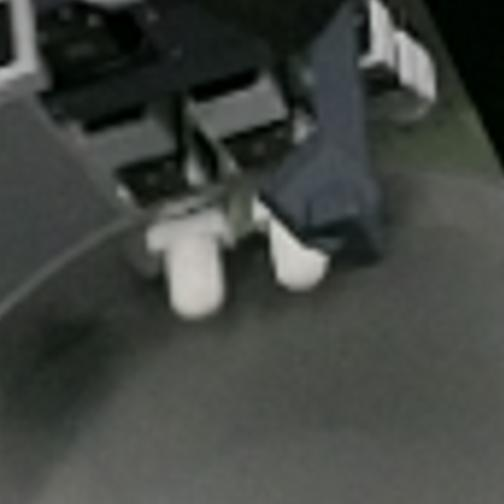

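Call:
move:
  arm2: {"target":[0.262,0.155,0.398,0,1,0,0],"speed":0.06}

Call:
move:
  arm2: {"target":[0.256,0.120,0.400,0,1,0,0],"speed":0.06}
  arm5: {"target":[0.2545,-0.097,0.402,0,0,1,0],"speed":0.06}

Scene clock: 385.00 s.
Joint torques (N m): arm1=[1.96 1.38 9.66 1.76 0.05 0] | arm2=[-0.91 -13.68 1.05 0.59 0.17 0.09] | arm3=[0.44 2.67 11.51 2.92 0.08 -0.22] | arm4=[1.67 1.14 10.71 2.7 -0.08 -0.09] | arm5=[0.67 -10.46 1.84 0.49 -0.35 0.01] | arm6=[-1.67 3.08 9.84 2 -0.04 0.06]
Motor temperatures (°C): arm1=[25 29 48 28 26 26] | arm2=[28 33 34 29 29 26] | arm3=[25 26 43 25 28 26] | arm4=[25 25 45 28 25 26] | arm5=[29 35 37 29 27 28] | arm6=[26 26 46 27 26 28]
Heat: arm1: hottest joint3_rad 48 °C; arm2: hottest joint3_rad 34 °C; arm3: hottest joint3_rad 43 °C; arm4: hottest joint3_rad 45 °C; arm5: hottest joint3_rad 37 °C; arm6: hottest joint3_rad 46 °C.
move: arm2 off_target
Joint velocities: within noise
arm1, arm3, arm4, arm5, arm6: as last shown
arm2.joint_positions: joint1_rad=+0.699 joint2_rad=+2.226 joint3_rad=+0.797 joint4_rad=-0.179 joint5_rad=-0.006 joint6_rad=+0.878 hand_index_mcp=+0.755 hand_index_abd=-0.002 hand_index_pip=+0.574 hand_index_dip=-0.611 hand_middle_mcp=+0.755 hand_middle_abd=-0.003 hand_middle_pip=+0.575 hand_middle_dip=-0.610 hand_ring_mcp=+0.997 hand_ring_abd=-0.001 hand_ring_pip=+0.576 hand_ring_dip=+0.696 hand_thumb_cmc=+0.715 hand_thumb_axl=+0.677 hand_thumb_mcp=+0.223 hand_thumb_ipl=+0.168 hand_current_limit=+0.790 hand_speed=-0.600
arm2.joint_status: not commanded
arm2.hand_state: goal,goal,goal,goal,goal,goal,goal,goal,goal,goal,goal,goal,goal,goal,goal,goal
arm2.index_mcp_current_ma: 0
arm2.index_abd_current_ma: -1
arm2.index_pip_current_ma: -1
arm2.index_dip_current_ma: -1
arm2.middle_mcp_current_ma: 0
arm2.middle_abd_current_ma: -1
arm2.middle_pip_current_ma: 0
arm2.middle_dip_current_ma: -1
arm2.ring_mcp_current_ma: -2
arm2.ring_abd_current_ma: 0
arm2.ring_pip_current_ma: 0
arm2.ring_dip_current_ma: 0
arm2.thumb_cmc_current_ma: 0
arm2.thumb_axl_current_ma: 0
arm2.thumb_mcp_current_ma: -2
arm2.thumb_ipl_current_ma: 0
arm2.hand_goal_index_mcp: 0.754
arm2.hand_goal_index_abd: 0.000
arm2.hand_goal_index_pip: 0.576
arm2.hand_goal_index_dip: -0.608
arm2.hand_goal_middle_mcp: 0.754
arm2.hand_goal_middle_abd: 0.000
arm2.hand_goal_middle_pip: 0.576
arm2.hand_goal_middle_dip: -0.608
arm2.hand_goal_ring_mcp: 1.000
arm2.hand_goal_ring_abd: 0.000
arm2.hand_goal_ring_pip: 0.576
arm2.hand_goal_ring_dip: 0.696
arm2.hand_goal_thumb_cmc: 0.714
arm2.hand_goal_thumb_axl: 0.678
arm2.hand_goal_thumb_mcp: 0.226
arm2.hand_goal_thumb_ipl: 0.168
arm2.hand: x=+0.2554 y=+0.1583 z=+0.3900 quat_wxyz=(-0.010, +1.000, +0.002, -0.010) (m; scene frame)
arm2.hand_target: x=+0.2620 y=+0.1550 z=+0.3979 quat_wxyz=(+0.000, +1.000, +0.000, +0.000) (m; scene frame)
arm2.hand_status: off_target (0.011 m and 1.6 deg from the pose sent, 0.026 m and 2.1 deg at the start)
pictures: none

Scene clock: 386.17 s.
Joint torques (N m): arm1=[1.96 1.38 9.63 1.76 0.05 0] | arm2=[-2.67 -13.68 3.64 -0.09 0.4 -0.12] | arm3=[0.91 3.14 11.32 3.12 0.12 -0.16] | arm4=[0.91 1.49 10.76 2.81 -0.02 -0.06] | arm5=[0.44 -9.88 1.78 0.5 -0.39 0] | arm6=[-1.61 3.31 9.89 1.99 -0.04 0.06]
Motor temperatures (°C): arm1=[25 29 48 28 26 26] | arm2=[28 33 34 29 29 26] | arm3=[25 26 43 25 28 26] | arm4=[25 25 45 28 25 26] | arm5=[29 35 37 29 27 28] | arm6=[26 26 46 27 26 28]
Heat: arm1: hottest joint3_rad 48 °C; arm2: hottest joint3_rad 34 °C; arm3: hottest joint3_rad 43 °C; arm4: hottest joint3_rad 45 °C; arm5: hottest joint3_rad 37 °C; arm6: hottest joint3_rad 46 °C.
move: arm2 off_target; arm5 off_target
Joint velocities: within noise
arm1, arm3, arm4, arm6: as last shown
arm2.joint_positions: joint1_rad=+0.642 joint2_rad=+2.226 joint3_rad=+0.816 joint4_rad=-0.208 joint5_rad=-0.010 joint6_rad=+0.820 hand_index_mcp=+0.763 hand_index_abd=-0.002 hand_index_pip=+0.574 hand_index_dip=-0.611 hand_middle_mcp=+0.763 hand_middle_abd=-0.003 hand_middle_pip=+0.575 hand_middle_dip=-0.610 hand_ring_mcp=+0.996 hand_ring_abd=-0.001 hand_ring_pip=+0.576 hand_ring_dip=+0.696 hand_thumb_cmc=+0.714 hand_thumb_axl=+0.677 hand_thumb_mcp=+0.223 hand_thumb_ipl=+0.168 hand_current_limit=+0.790 hand_speed=-0.600
arm2.joint_status: not commanded
arm2.hand_state: goal,goal,goal,goal,goal,goal,goal,goal,goal,goal,goal,goal,goal,goal,goal,goal
arm2.index_mcp_current_ma: 8
arm2.index_abd_current_ma: -1
arm2.index_pip_current_ma: -1
arm2.index_dip_current_ma: -1
arm2.middle_mcp_current_ma: 8
arm2.middle_abd_current_ma: -1
arm2.middle_pip_current_ma: 0
arm2.middle_dip_current_ma: -1
arm2.ring_mcp_current_ma: -2
arm2.ring_abd_current_ma: 0
arm2.ring_pip_current_ma: 0
arm2.ring_dip_current_ma: 0
arm2.thumb_cmc_current_ma: 0
arm2.thumb_axl_current_ma: 0
arm2.thumb_mcp_current_ma: -2
arm2.thumb_ipl_current_ma: 0
arm2.hand_goal_index_mcp: 0.754
arm2.hand_goal_index_abd: 0.000
arm2.hand_goal_index_pip: 0.576
arm2.hand_goal_index_dip: -0.608
arm2.hand_goal_middle_mcp: 0.754
arm2.hand_goal_middle_abd: 0.000
arm2.hand_goal_middle_pip: 0.576
arm2.hand_goal_middle_dip: -0.608
arm2.hand_goal_ring_mcp: 1.000
arm2.hand_goal_ring_abd: 0.000
arm2.hand_goal_ring_pip: 0.576
arm2.hand_goal_ring_dip: 0.696
arm2.hand_goal_thumb_cmc: 0.714
arm2.hand_goal_thumb_axl: 0.678
arm2.hand_goal_thumb_mcp: 0.226
arm2.hand_goal_thumb_ipl: 0.168
arm2.hand: x=+0.2458 y=+0.1408 z=+0.3904 quat_wxyz=(-0.016, +1.000, +0.002, -0.012) (m; scene frame)
arm2.hand_target: x=+0.2557 y=+0.1202 z=+0.4006 quat_wxyz=(+0.000, +1.000, +0.000, +0.000) (m; scene frame)
arm2.hand_status: off_target (0.025 m and 2.3 deg from the pose sent, 0.040 m and 1.7 deg at the start)
arm5.joint_positions: joint1_rad=-0.434 joint2_rad=+2.368 joint3_rad=+0.807 joint4_rad=-0.031 joint5_rad=-0.002 joint6_rad=-0.647 hand_index_mcp=+0.765 hand_index_abd=+0.003 hand_index_pip=+0.578 hand_index_dip=-0.610 hand_middle_mcp=+0.760 hand_middle_abd=+0.002 hand_middle_pip=+0.579 hand_middle_dip=-0.610 hand_ring_mcp=+0.996 hand_ring_abd=+0.001 hand_ring_pip=+0.577 hand_ring_dip=+0.696 hand_thumb_cmc=+0.714 hand_thumb_axl=+0.677 hand_thumb_mcp=+0.223 hand_thumb_ipl=+0.168 hand_current_limit=+0.790 hand_speed=-0.600
arm5.joint_status: not commanded
arm5.hand_state: goal,goal,goal,goal,goal,goal,goal,goal,goal,goal,goal,goal,goal,goal,goal,goal
arm5.index_mcp_current_ma: 22
arm5.index_abd_current_ma: 3
arm5.index_pip_current_ma: 3
arm5.index_dip_current_ma: -3
arm5.middle_mcp_current_ma: 11
arm5.middle_abd_current_ma: 2
arm5.middle_pip_current_ma: 3
arm5.middle_dip_current_ma: -2
arm5.ring_mcp_current_ma: -6
arm5.ring_abd_current_ma: 0
arm5.ring_pip_current_ma: 1
arm5.ring_dip_current_ma: 0
arm5.thumb_cmc_current_ma: 0
arm5.thumb_axl_current_ma: -1
arm5.thumb_mcp_current_ma: -4
arm5.thumb_ipl_current_ma: 0
arm5.hand_goal_index_mcp: 0.754
arm5.hand_goal_index_abd: 0.000
arm5.hand_goal_index_pip: 0.576
arm5.hand_goal_index_dip: -0.608
arm5.hand_goal_middle_mcp: 0.754
arm5.hand_goal_middle_abd: 0.000
arm5.hand_goal_middle_pip: 0.576
arm5.hand_goal_middle_dip: -0.608
arm5.hand_goal_ring_mcp: 1.000
arm5.hand_goal_ring_abd: 0.000
arm5.hand_goal_ring_pip: 0.576
arm5.hand_goal_ring_dip: 0.696
arm5.hand_goal_thumb_cmc: 0.714
arm5.hand_goal_thumb_axl: 0.678
arm5.hand_goal_thumb_mcp: 0.226
arm5.hand_goal_thumb_ipl: 0.168
arm5.hand: x=+0.2538 y=-0.1102 z=+0.4024 quat_wxyz=(-0.002, +0.005, +1.000, -0.009) (m; scene frame)
arm5.hand_target: x=+0.2543 y=-0.0971 z=+0.4023 quat_wxyz=(+0.000, +0.000, +1.000, +0.000) (m; scene frame)
arm5.hand_status: off_target (0.013 m and 1.2 deg from the pose sent, 0.013 m and 1.2 deg at the start)
pictures: none

Call:
move:
  arm1: {"joints":{"joint1_rad":0.9},"min_time_s":4}
  arm4: {"joints":{"joint1_rad":0.69},"min_time_s":4}
  arm6: {"joints":{"joint1_rad":-0.6},"min_time_s":4}

Call:
move:
  arm2: {"joints":{"joint1_rad":0.6365,"joint2_rad":2.05,"joint3_rad":0.84,"joint4_rad":-0.18,"joint5_rad":0.025,"joint6_rad":0.8145},"min_time_s":2}
  arm5: {"joints":{"joint1_rad":-0.434,"joint2_rad":2.224,"joint3_rad":0.857,"joint4_rad":-0.014,"joint5_rad":-0.01,"joint6_rad":-0.647},"min_time_s":2}

Scene clock: 717.60 s.
Joint torques (N m): arm1=[3.02 1.38 9.68 1.74 0.04 0] | arm2=[-2.67 -13.63 3.64 -0.12 0.39 -0.12] | arm3=[1.55 3.96 11.48 3.02 0.09 -0.19] | arm4=[1.96 1.55 10.73 2.63 -0.03 -0.07] | arm5=[0.32 -10.34 1.8 0.62 -0.36 0] | arm6=[-2.02 2.96 9.83 2 -0.03 0.06]
Motor temperatures (°C): arm1=[25 29 49 28 26 26] | arm2=[28 34 33 29 29 26] | arm3=[25 26 44 26 28 26] | arm4=[25 25 45 28 25 26] | arm5=[29 35 35 29 26 28] | arm6=[26 26 47 27 26 28]
Heat: arm1: hottest joint3_rad 49 °C; arm2: hottest joint2_rad 34 °C; arm3: hottest joint3_rad 44 °C; arm4: hottest joint3_rad 45 °C; arm5: hottest joint2_rad 35 °C; arm6: hottest joint3_rad 47 °C.
move: arm1 done; arm4 done; arm6 done
Joint velocities: within noise
arm1.joint_positions: joint1_rad=+0.886 joint2_rad=+0.567 joint3_rad=+1.375 joint4_rad=-1.268 joint5_rad=+0.040 joint6_rad=+1.040 hand_index_mcp=+0.756 hand_index_abd=+0.000 hand_index_pip=+0.577 hand_index_dip=+0.696 hand_middle_mcp=+0.756 hand_middle_abd=+0.000 hand_middle_pip=+0.577 hand_middle_dip=+0.696 hand_ring_mcp=+0.756 hand_ring_abd=+0.000 hand_ring_pip=+0.577 hand_ring_dip=+0.696 hand_thumb_cmc=+0.716 hand_thumb_axl=+0.677 hand_thumb_mcp=+0.226 hand_thumb_ipl=+0.168 hand_current_limit=+0.400 hand_speed=-0.600
arm1.joint_status: all done
arm1.hand_state: goal,goal,goal,goal,goal,goal,goal,goal,goal,goal,goal,goal,goal,goal,goal,goal
arm1.index_mcp_current_ma: 4
arm1.index_abd_current_ma: 0
arm1.index_pip_current_ma: 1
arm1.index_dip_current_ma: 0
arm1.middle_mcp_current_ma: 4
arm1.middle_abd_current_ma: 1
arm1.middle_pip_current_ma: 1
arm1.middle_dip_current_ma: 0
arm1.ring_mcp_current_ma: 4
arm1.ring_abd_current_ma: 1
arm1.ring_pip_current_ma: 1
arm1.ring_dip_current_ma: 0
arm1.thumb_cmc_current_ma: 3
arm1.thumb_axl_current_ma: -2
arm1.thumb_mcp_current_ma: 0
arm1.thumb_ipl_current_ma: -1
arm1.hand_goal_index_mcp: 0.754
arm1.hand_goal_index_abd: 0.000
arm1.hand_goal_index_pip: 0.576
arm1.hand_goal_index_dip: 0.696
arm1.hand_goal_middle_mcp: 0.754
arm1.hand_goal_middle_abd: 0.000
arm1.hand_goal_middle_pip: 0.576
arm1.hand_goal_middle_dip: 0.696
arm1.hand_goal_ring_mcp: 0.754
arm1.hand_goal_ring_abd: 0.000
arm1.hand_goal_ring_pip: 0.576
arm1.hand_goal_ring_dip: 0.696
arm1.hand_goal_thumb_cmc: 0.714
arm1.hand_goal_thumb_axl: 0.678
arm1.hand_goal_thumb_mcp: 0.226
arm1.hand_goal_thumb_ipl: 0.168
arm1.hand: x=+0.5287 y=+0.2245 z=+1.2654 quat_wxyz=(+0.336, +0.845, -0.124, +0.398) (m; scene frame)
arm1.hand_target: x=+0.5292 y=+0.2285 z=+1.2769 quat_wxyz=(+0.340, +0.839, -0.118, +0.409) (m; scene frame)
arm1.hand_status: not commanded
arm2, arm3, arm5: as last shown
arm2.joint_positions: joint1_rad=+0.642 joint2_rad=+2.226 joint3_rad=+0.816 joint4_rad=-0.208 joint5_rad=-0.010 joint6_rad=+0.819 hand_index_mcp=+0.764 hand_index_abd=-0.002 hand_index_pip=+0.574 hand_index_dip=-0.611 hand_middle_mcp=+0.763 hand_middle_abd=-0.003 hand_middle_pip=+0.575 hand_middle_dip=-0.610 hand_ring_mcp=+0.996 hand_ring_abd=-0.001 hand_ring_pip=+0.576 hand_ring_dip=+0.696 hand_thumb_cmc=+0.714 hand_thumb_axl=+0.677 hand_thumb_mcp=+0.223 hand_thumb_ipl=+0.168 hand_current_limit=+0.790 hand_speed=-0.600
arm2.hand_target: x=+0.2558 y=+0.1202 z=+0.4006 quat_wxyz=(+0.000, +1.000, +0.000, +0.000) (m; scene frame)
arm4.joint_positions: joint1_rad=+0.680 joint2_rad=+0.547 joint3_rad=+1.325 joint4_rad=-1.321 joint5_rad=-0.020 joint6_rad=+1.025 hand_index_mcp=+0.755 hand_index_abd=+0.000 hand_index_pip=+0.577 hand_index_dip=+0.696 hand_middle_mcp=+0.756 hand_middle_abd=+0.000 hand_middle_pip=+0.577 hand_middle_dip=+0.696 hand_ring_mcp=+0.755 hand_ring_abd=+0.000 hand_ring_pip=+0.577 hand_ring_dip=+0.696 hand_thumb_cmc=+0.715 hand_thumb_axl=+0.677 hand_thumb_mcp=+0.226 hand_thumb_ipl=+0.168 hand_current_limit=+0.400 hand_speed=-0.600
arm4.joint_status: all done
arm4.hand_state: goal,goal,goal,goal,goal,goal,goal,goal,goal,goal,goal,goal,goal,goal,goal,goal
arm4.index_mcp_current_ma: 0
arm4.index_abd_current_ma: 0
arm4.index_pip_current_ma: 0
arm4.index_dip_current_ma: 0
arm4.middle_mcp_current_ma: 0
arm4.middle_abd_current_ma: 0
arm4.middle_pip_current_ma: 0
arm4.middle_dip_current_ma: 0
arm4.ring_mcp_current_ma: 0
arm4.ring_abd_current_ma: 0
arm4.ring_pip_current_ma: 0
arm4.ring_dip_current_ma: 0
arm4.thumb_cmc_current_ma: 0
arm4.thumb_axl_current_ma: 0
arm4.thumb_mcp_current_ma: 0
arm4.thumb_ipl_current_ma: 0
arm4.hand_goal_index_mcp: 0.754
arm4.hand_goal_index_abd: 0.000
arm4.hand_goal_index_pip: 0.576
arm4.hand_goal_index_dip: 0.696
arm4.hand_goal_middle_mcp: 0.754
arm4.hand_goal_middle_abd: 0.000
arm4.hand_goal_middle_pip: 0.576
arm4.hand_goal_middle_dip: 0.696
arm4.hand_goal_ring_mcp: 0.754
arm4.hand_goal_ring_abd: 0.000
arm4.hand_goal_ring_pip: 0.576
arm4.hand_goal_ring_dip: 0.696
arm4.hand_goal_thumb_cmc: 0.714
arm4.hand_goal_thumb_axl: 0.678
arm4.hand_goal_thumb_mcp: 0.226
arm4.hand_goal_thumb_ipl: 0.168
arm4.hand: x=-0.5283 y=+0.0103 z=+1.1454 quat_wxyz=(-0.280, +0.375, +0.783, +0.409) (m; scene frame)
arm4.hand_target: x=-0.5303 y=+0.0077 z=+1.1541 quat_wxyz=(-0.287, +0.369, +0.781, +0.415) (m; scene frame)
arm4.hand_status: not commanded
arm6.joint_positions: joint1_rad=-0.593 joint2_rad=+0.557 joint3_rad=+1.325 joint4_rad=-1.387 joint5_rad=-0.080 joint6_rad=+1.175 hand_index_mcp=+0.754 hand_index_abd=+0.000 hand_index_pip=+0.577 hand_index_dip=+0.696 hand_middle_mcp=+0.754 hand_middle_abd=+0.000 hand_middle_pip=+0.577 hand_middle_dip=+0.696 hand_ring_mcp=+0.754 hand_ring_abd=+0.000 hand_ring_pip=+0.577 hand_ring_dip=+0.696 hand_thumb_cmc=+0.714 hand_thumb_axl=+0.677 hand_thumb_mcp=+0.226 hand_thumb_ipl=+0.168 hand_current_limit=+0.400 hand_speed=-0.600
arm6.joint_status: all done
arm6.hand_state: goal,goal,goal,goal,goal,goal,goal,goal,goal,goal,goal,goal,goal,goal,goal,goal
arm6.index_mcp_current_ma: -1
arm6.index_abd_current_ma: 0
arm6.index_pip_current_ma: 1
arm6.index_dip_current_ma: 0
arm6.middle_mcp_current_ma: -1
arm6.middle_abd_current_ma: 0
arm6.middle_pip_current_ma: 1
arm6.middle_dip_current_ma: 0
arm6.ring_mcp_current_ma: -1
arm6.ring_abd_current_ma: 0
arm6.ring_pip_current_ma: 1
arm6.ring_dip_current_ma: 0
arm6.thumb_cmc_current_ma: 0
arm6.thumb_axl_current_ma: -1
arm6.thumb_mcp_current_ma: -1
arm6.thumb_ipl_current_ma: -1
arm6.hand_goal_index_mcp: 0.754
arm6.hand_goal_index_abd: 0.000
arm6.hand_goal_index_pip: 0.576
arm6.hand_goal_index_dip: 0.696
arm6.hand_goal_middle_mcp: 0.754
arm6.hand_goal_middle_abd: 0.000
arm6.hand_goal_middle_pip: 0.576
arm6.hand_goal_middle_dip: 0.696
arm6.hand_goal_ring_mcp: 0.754
arm6.hand_goal_ring_abd: 0.000
arm6.hand_goal_ring_pip: 0.576
arm6.hand_goal_ring_dip: 0.696
arm6.hand_goal_thumb_cmc: 0.714
arm6.hand_goal_thumb_axl: 0.678
arm6.hand_goal_thumb_mcp: 0.226
arm6.hand_goal_thumb_ipl: 0.168
arm6.hand: x=+0.5875 y=-0.3267 z=+1.2089 quat_wxyz=(-0.229, +0.581, +0.672, +0.398) (m; scene frame)
arm6.hand_target: x=+0.5882 y=-0.3304 z=+1.2190 quat_wxyz=(-0.231, +0.580, +0.666, +0.408) (m; scene frame)
arm6.hand_status: not commanded
pictures: none

Scene clock: 721.90 s.
Joint torques (N m): arm1=[3.02 1.38 9.69 1.74 0.03 0] | arm2=[-1.67 -21.89 4.33 1.69 1.62 -0.08] | arm3=[1.85 2.26 11.23 2.93 0.12 -0.2] | arm4=[2.02 1.73 10.61 2.69 -0.05 -0.08] | arm5=[-0.26 -18.78 4.16 1.55 -0.45 -0.08] | arm6=[-2.14 3.25 9.85 2.07 -0.03 0.08]
Motor temperatures (°C): arm1=[25 29 49 28 26 26] | arm2=[28 34 33 29 29 26] | arm3=[25 26 44 26 28 26] | arm4=[25 25 45 28 25 26] | arm5=[29 35 35 29 26 28] | arm6=[26 26 47 27 26 28]
Heat: arm1: hottest joint3_rad 49 °C; arm2: hottest joint2_rad 34 °C; arm3: hottest joint3_rad 44 °C; arm4: hottest joint3_rad 45 °C; arm5: hottest joint2_rad 35 °C; arm6: hottest joint3_rad 47 °C.
move: arm2 time_out; arm5 done
Joint velocities: within noise
arm1, arm4, arm6: as last shown
arm2.joint_positions: joint1_rad=+0.642 joint2_rad=+2.177 joint3_rad=+0.809 joint4_rad=-0.222 joint5_rad=-0.012 joint6_rad=+0.823 hand_index_mcp=+0.810 hand_index_abd=+0.004 hand_index_pip=+0.604 hand_index_dip=-0.590 hand_middle_mcp=+0.801 hand_middle_abd=-0.005 hand_middle_pip=+0.599 hand_middle_dip=-0.591 hand_ring_mcp=+0.996 hand_ring_abd=-0.001 hand_ring_pip=+0.576 hand_ring_dip=+0.696 hand_thumb_cmc=+0.714 hand_thumb_axl=+0.677 hand_thumb_mcp=+0.223 hand_thumb_ipl=+0.168 hand_current_limit=+0.790 hand_speed=-0.600
arm2.joint_status: joint5_rad time_out (moved -0.002 of +0.035); the others done
arm2.hand_state: blocked,goal,blocked,goal,blocked,goal,blocked,goal,goal,goal,goal,goal,goal,goal,goal,goal
arm2.index_mcp_current_ma: 122
arm2.index_abd_current_ma: 2
arm2.index_pip_current_ma: 39
arm2.index_dip_current_ma: 21
arm2.middle_mcp_current_ma: 94
arm2.middle_abd_current_ma: -3
arm2.middle_pip_current_ma: 28
arm2.middle_dip_current_ma: 19
arm2.ring_mcp_current_ma: -2
arm2.ring_abd_current_ma: 0
arm2.ring_pip_current_ma: 0
arm2.ring_dip_current_ma: 0
arm2.thumb_cmc_current_ma: 0
arm2.thumb_axl_current_ma: 0
arm2.thumb_mcp_current_ma: -2
arm2.thumb_ipl_current_ma: 0
arm2.hand_goal_index_mcp: 0.754
arm2.hand_goal_index_abd: 0.000
arm2.hand_goal_index_pip: 0.576
arm2.hand_goal_index_dip: -0.608
arm2.hand_goal_middle_mcp: 0.754
arm2.hand_goal_middle_abd: 0.000
arm2.hand_goal_middle_pip: 0.576
arm2.hand_goal_middle_dip: -0.608
arm2.hand_goal_ring_mcp: 1.000
arm2.hand_goal_ring_abd: 0.000
arm2.hand_goal_ring_pip: 0.576
arm2.hand_goal_ring_dip: 0.696
arm2.hand_goal_thumb_cmc: 0.714
arm2.hand_goal_thumb_axl: 0.678
arm2.hand_goal_thumb_mcp: 0.226
arm2.hand_goal_thumb_ipl: 0.168
arm2.on_its_own: joint5_rad reads -0.012 and still pushes toward +0.025 since a time_out
arm2.hand: x=+0.2534 y=+0.1342 z=+0.4079 quat_wxyz=(-0.007, +1.000, +0.000, +0.000) (m; scene frame)
arm2.hand_target: x=+0.2981 y=+0.0813 z=+0.4725 quat_wxyz=(+0.075, +0.995, +0.001, +0.059) (m; scene frame)
arm2.hand_status: not commanded
arm3.joint_positions: joint1_rad=+0.150 joint2_rad=+0.607 joint3_rad=+1.465 joint4_rad=-1.202 joint5_rad=+0.080 joint6_rad=+1.175 hand_index_mcp=+0.755 hand_index_abd=+0.001 hand_index_pip=+0.577 hand_index_dip=+0.696 hand_middle_mcp=+0.755 hand_middle_abd=+0.001 hand_middle_pip=+0.577 hand_middle_dip=+0.696 hand_ring_mcp=+0.755 hand_ring_abd=+0.001 hand_ring_pip=+0.577 hand_ring_dip=+0.696 hand_thumb_cmc=+0.715 hand_thumb_axl=+0.677 hand_thumb_mcp=+0.226 hand_thumb_ipl=+0.168 hand_current_limit=+0.400 hand_speed=-0.600
arm3.joint_status: not commanded
arm3.hand_state: goal,goal,goal,goal,goal,goal,goal,goal,goal,goal,goal,goal,goal,goal,goal,goal
arm3.index_mcp_current_ma: 4
arm3.index_abd_current_ma: 3
arm3.index_pip_current_ma: 3
arm3.index_dip_current_ma: 0
arm3.middle_mcp_current_ma: 3
arm3.middle_abd_current_ma: 3
arm3.middle_pip_current_ma: 3
arm3.middle_dip_current_ma: 0
arm3.ring_mcp_current_ma: 3
arm3.ring_abd_current_ma: 2
arm3.ring_pip_current_ma: 3
arm3.ring_dip_current_ma: 0
arm3.thumb_cmc_current_ma: 2
arm3.thumb_axl_current_ma: -3
arm3.thumb_mcp_current_ma: -1
arm3.thumb_ipl_current_ma: -2
arm3.hand_goal_index_mcp: 0.754
arm3.hand_goal_index_abd: 0.000
arm3.hand_goal_index_pip: 0.576
arm3.hand_goal_index_dip: 0.696
arm3.hand_goal_middle_mcp: 0.754
arm3.hand_goal_middle_abd: 0.000
arm3.hand_goal_middle_pip: 0.576
arm3.hand_goal_middle_dip: 0.696
arm3.hand_goal_ring_mcp: 0.754
arm3.hand_goal_ring_abd: 0.000
arm3.hand_goal_ring_pip: 0.576
arm3.hand_goal_ring_dip: 0.696
arm3.hand_goal_thumb_cmc: 0.714
arm3.hand_goal_thumb_axl: 0.678
arm3.hand_goal_thumb_mcp: 0.226
arm3.hand_goal_thumb_ipl: 0.168
arm3.hand: x=-0.5551 y=+0.2927 z=+1.2574 quat_wxyz=(+0.500, +0.660, -0.480, +0.291) (m; scene frame)
arm3.hand_target: x=-0.5551 y=+0.2979 z=+1.2725 quat_wxyz=(+0.512, +0.651, -0.474, +0.299) (m; scene frame)
arm3.hand_status: not commanded
arm5.joint_positions: joint1_rad=-0.434 joint2_rad=+2.343 joint3_rad=+0.807 joint4_rad=-0.044 joint5_rad=+0.000 joint6_rad=-0.645 hand_index_mcp=+0.793 hand_index_abd=+0.004 hand_index_pip=+0.592 hand_index_dip=-0.599 hand_middle_mcp=+0.790 hand_middle_abd=-0.002 hand_middle_pip=+0.608 hand_middle_dip=-0.573 hand_ring_mcp=+0.996 hand_ring_abd=+0.001 hand_ring_pip=+0.577 hand_ring_dip=+0.696 hand_thumb_cmc=+0.714 hand_thumb_axl=+0.677 hand_thumb_mcp=+0.223 hand_thumb_ipl=+0.168 hand_current_limit=+0.790 hand_speed=-0.600
arm5.joint_status: all done
arm5.hand_state: blocked,goal,goal,goal,blocked,goal,blocked,blocked,goal,goal,goal,goal,goal,goal,goal,goal
arm5.index_mcp_current_ma: 112
arm5.index_abd_current_ma: 5
arm5.index_pip_current_ma: 33
arm5.index_dip_current_ma: 17
arm5.middle_mcp_current_ma: 102
arm5.middle_abd_current_ma: -2
arm5.middle_pip_current_ma: 79
arm5.middle_dip_current_ma: 93
arm5.ring_mcp_current_ma: -6
arm5.ring_abd_current_ma: 0
arm5.ring_pip_current_ma: 1
arm5.ring_dip_current_ma: 0
arm5.thumb_cmc_current_ma: 0
arm5.thumb_axl_current_ma: -1
arm5.thumb_mcp_current_ma: -4
arm5.thumb_ipl_current_ma: 0
arm5.hand_goal_index_mcp: 0.754
arm5.hand_goal_index_abd: 0.000
arm5.hand_goal_index_pip: 0.576
arm5.hand_goal_index_dip: -0.608
arm5.hand_goal_middle_mcp: 0.754
arm5.hand_goal_middle_abd: 0.000
arm5.hand_goal_middle_pip: 0.576
arm5.hand_goal_middle_dip: -0.608
arm5.hand_goal_ring_mcp: 1.000
arm5.hand_goal_ring_abd: 0.000
arm5.hand_goal_ring_pip: 0.576
arm5.hand_goal_ring_dip: 0.696
arm5.hand_goal_thumb_cmc: 0.714
arm5.hand_goal_thumb_axl: 0.678
arm5.hand_goal_thumb_mcp: 0.226
arm5.hand_goal_thumb_ipl: 0.168
arm5.hand: x=+0.2586 y=-0.1046 z=+0.4115 quat_wxyz=(+0.003, +0.006, +1.000, -0.005) (m; scene frame)
arm5.hand_target: x=+0.3067 y=-0.0380 z=+0.4758 quat_wxyz=(+0.059, +0.004, +0.995, +0.077) (m; scene frame)
arm5.hand_status: not commanded
pictures: none


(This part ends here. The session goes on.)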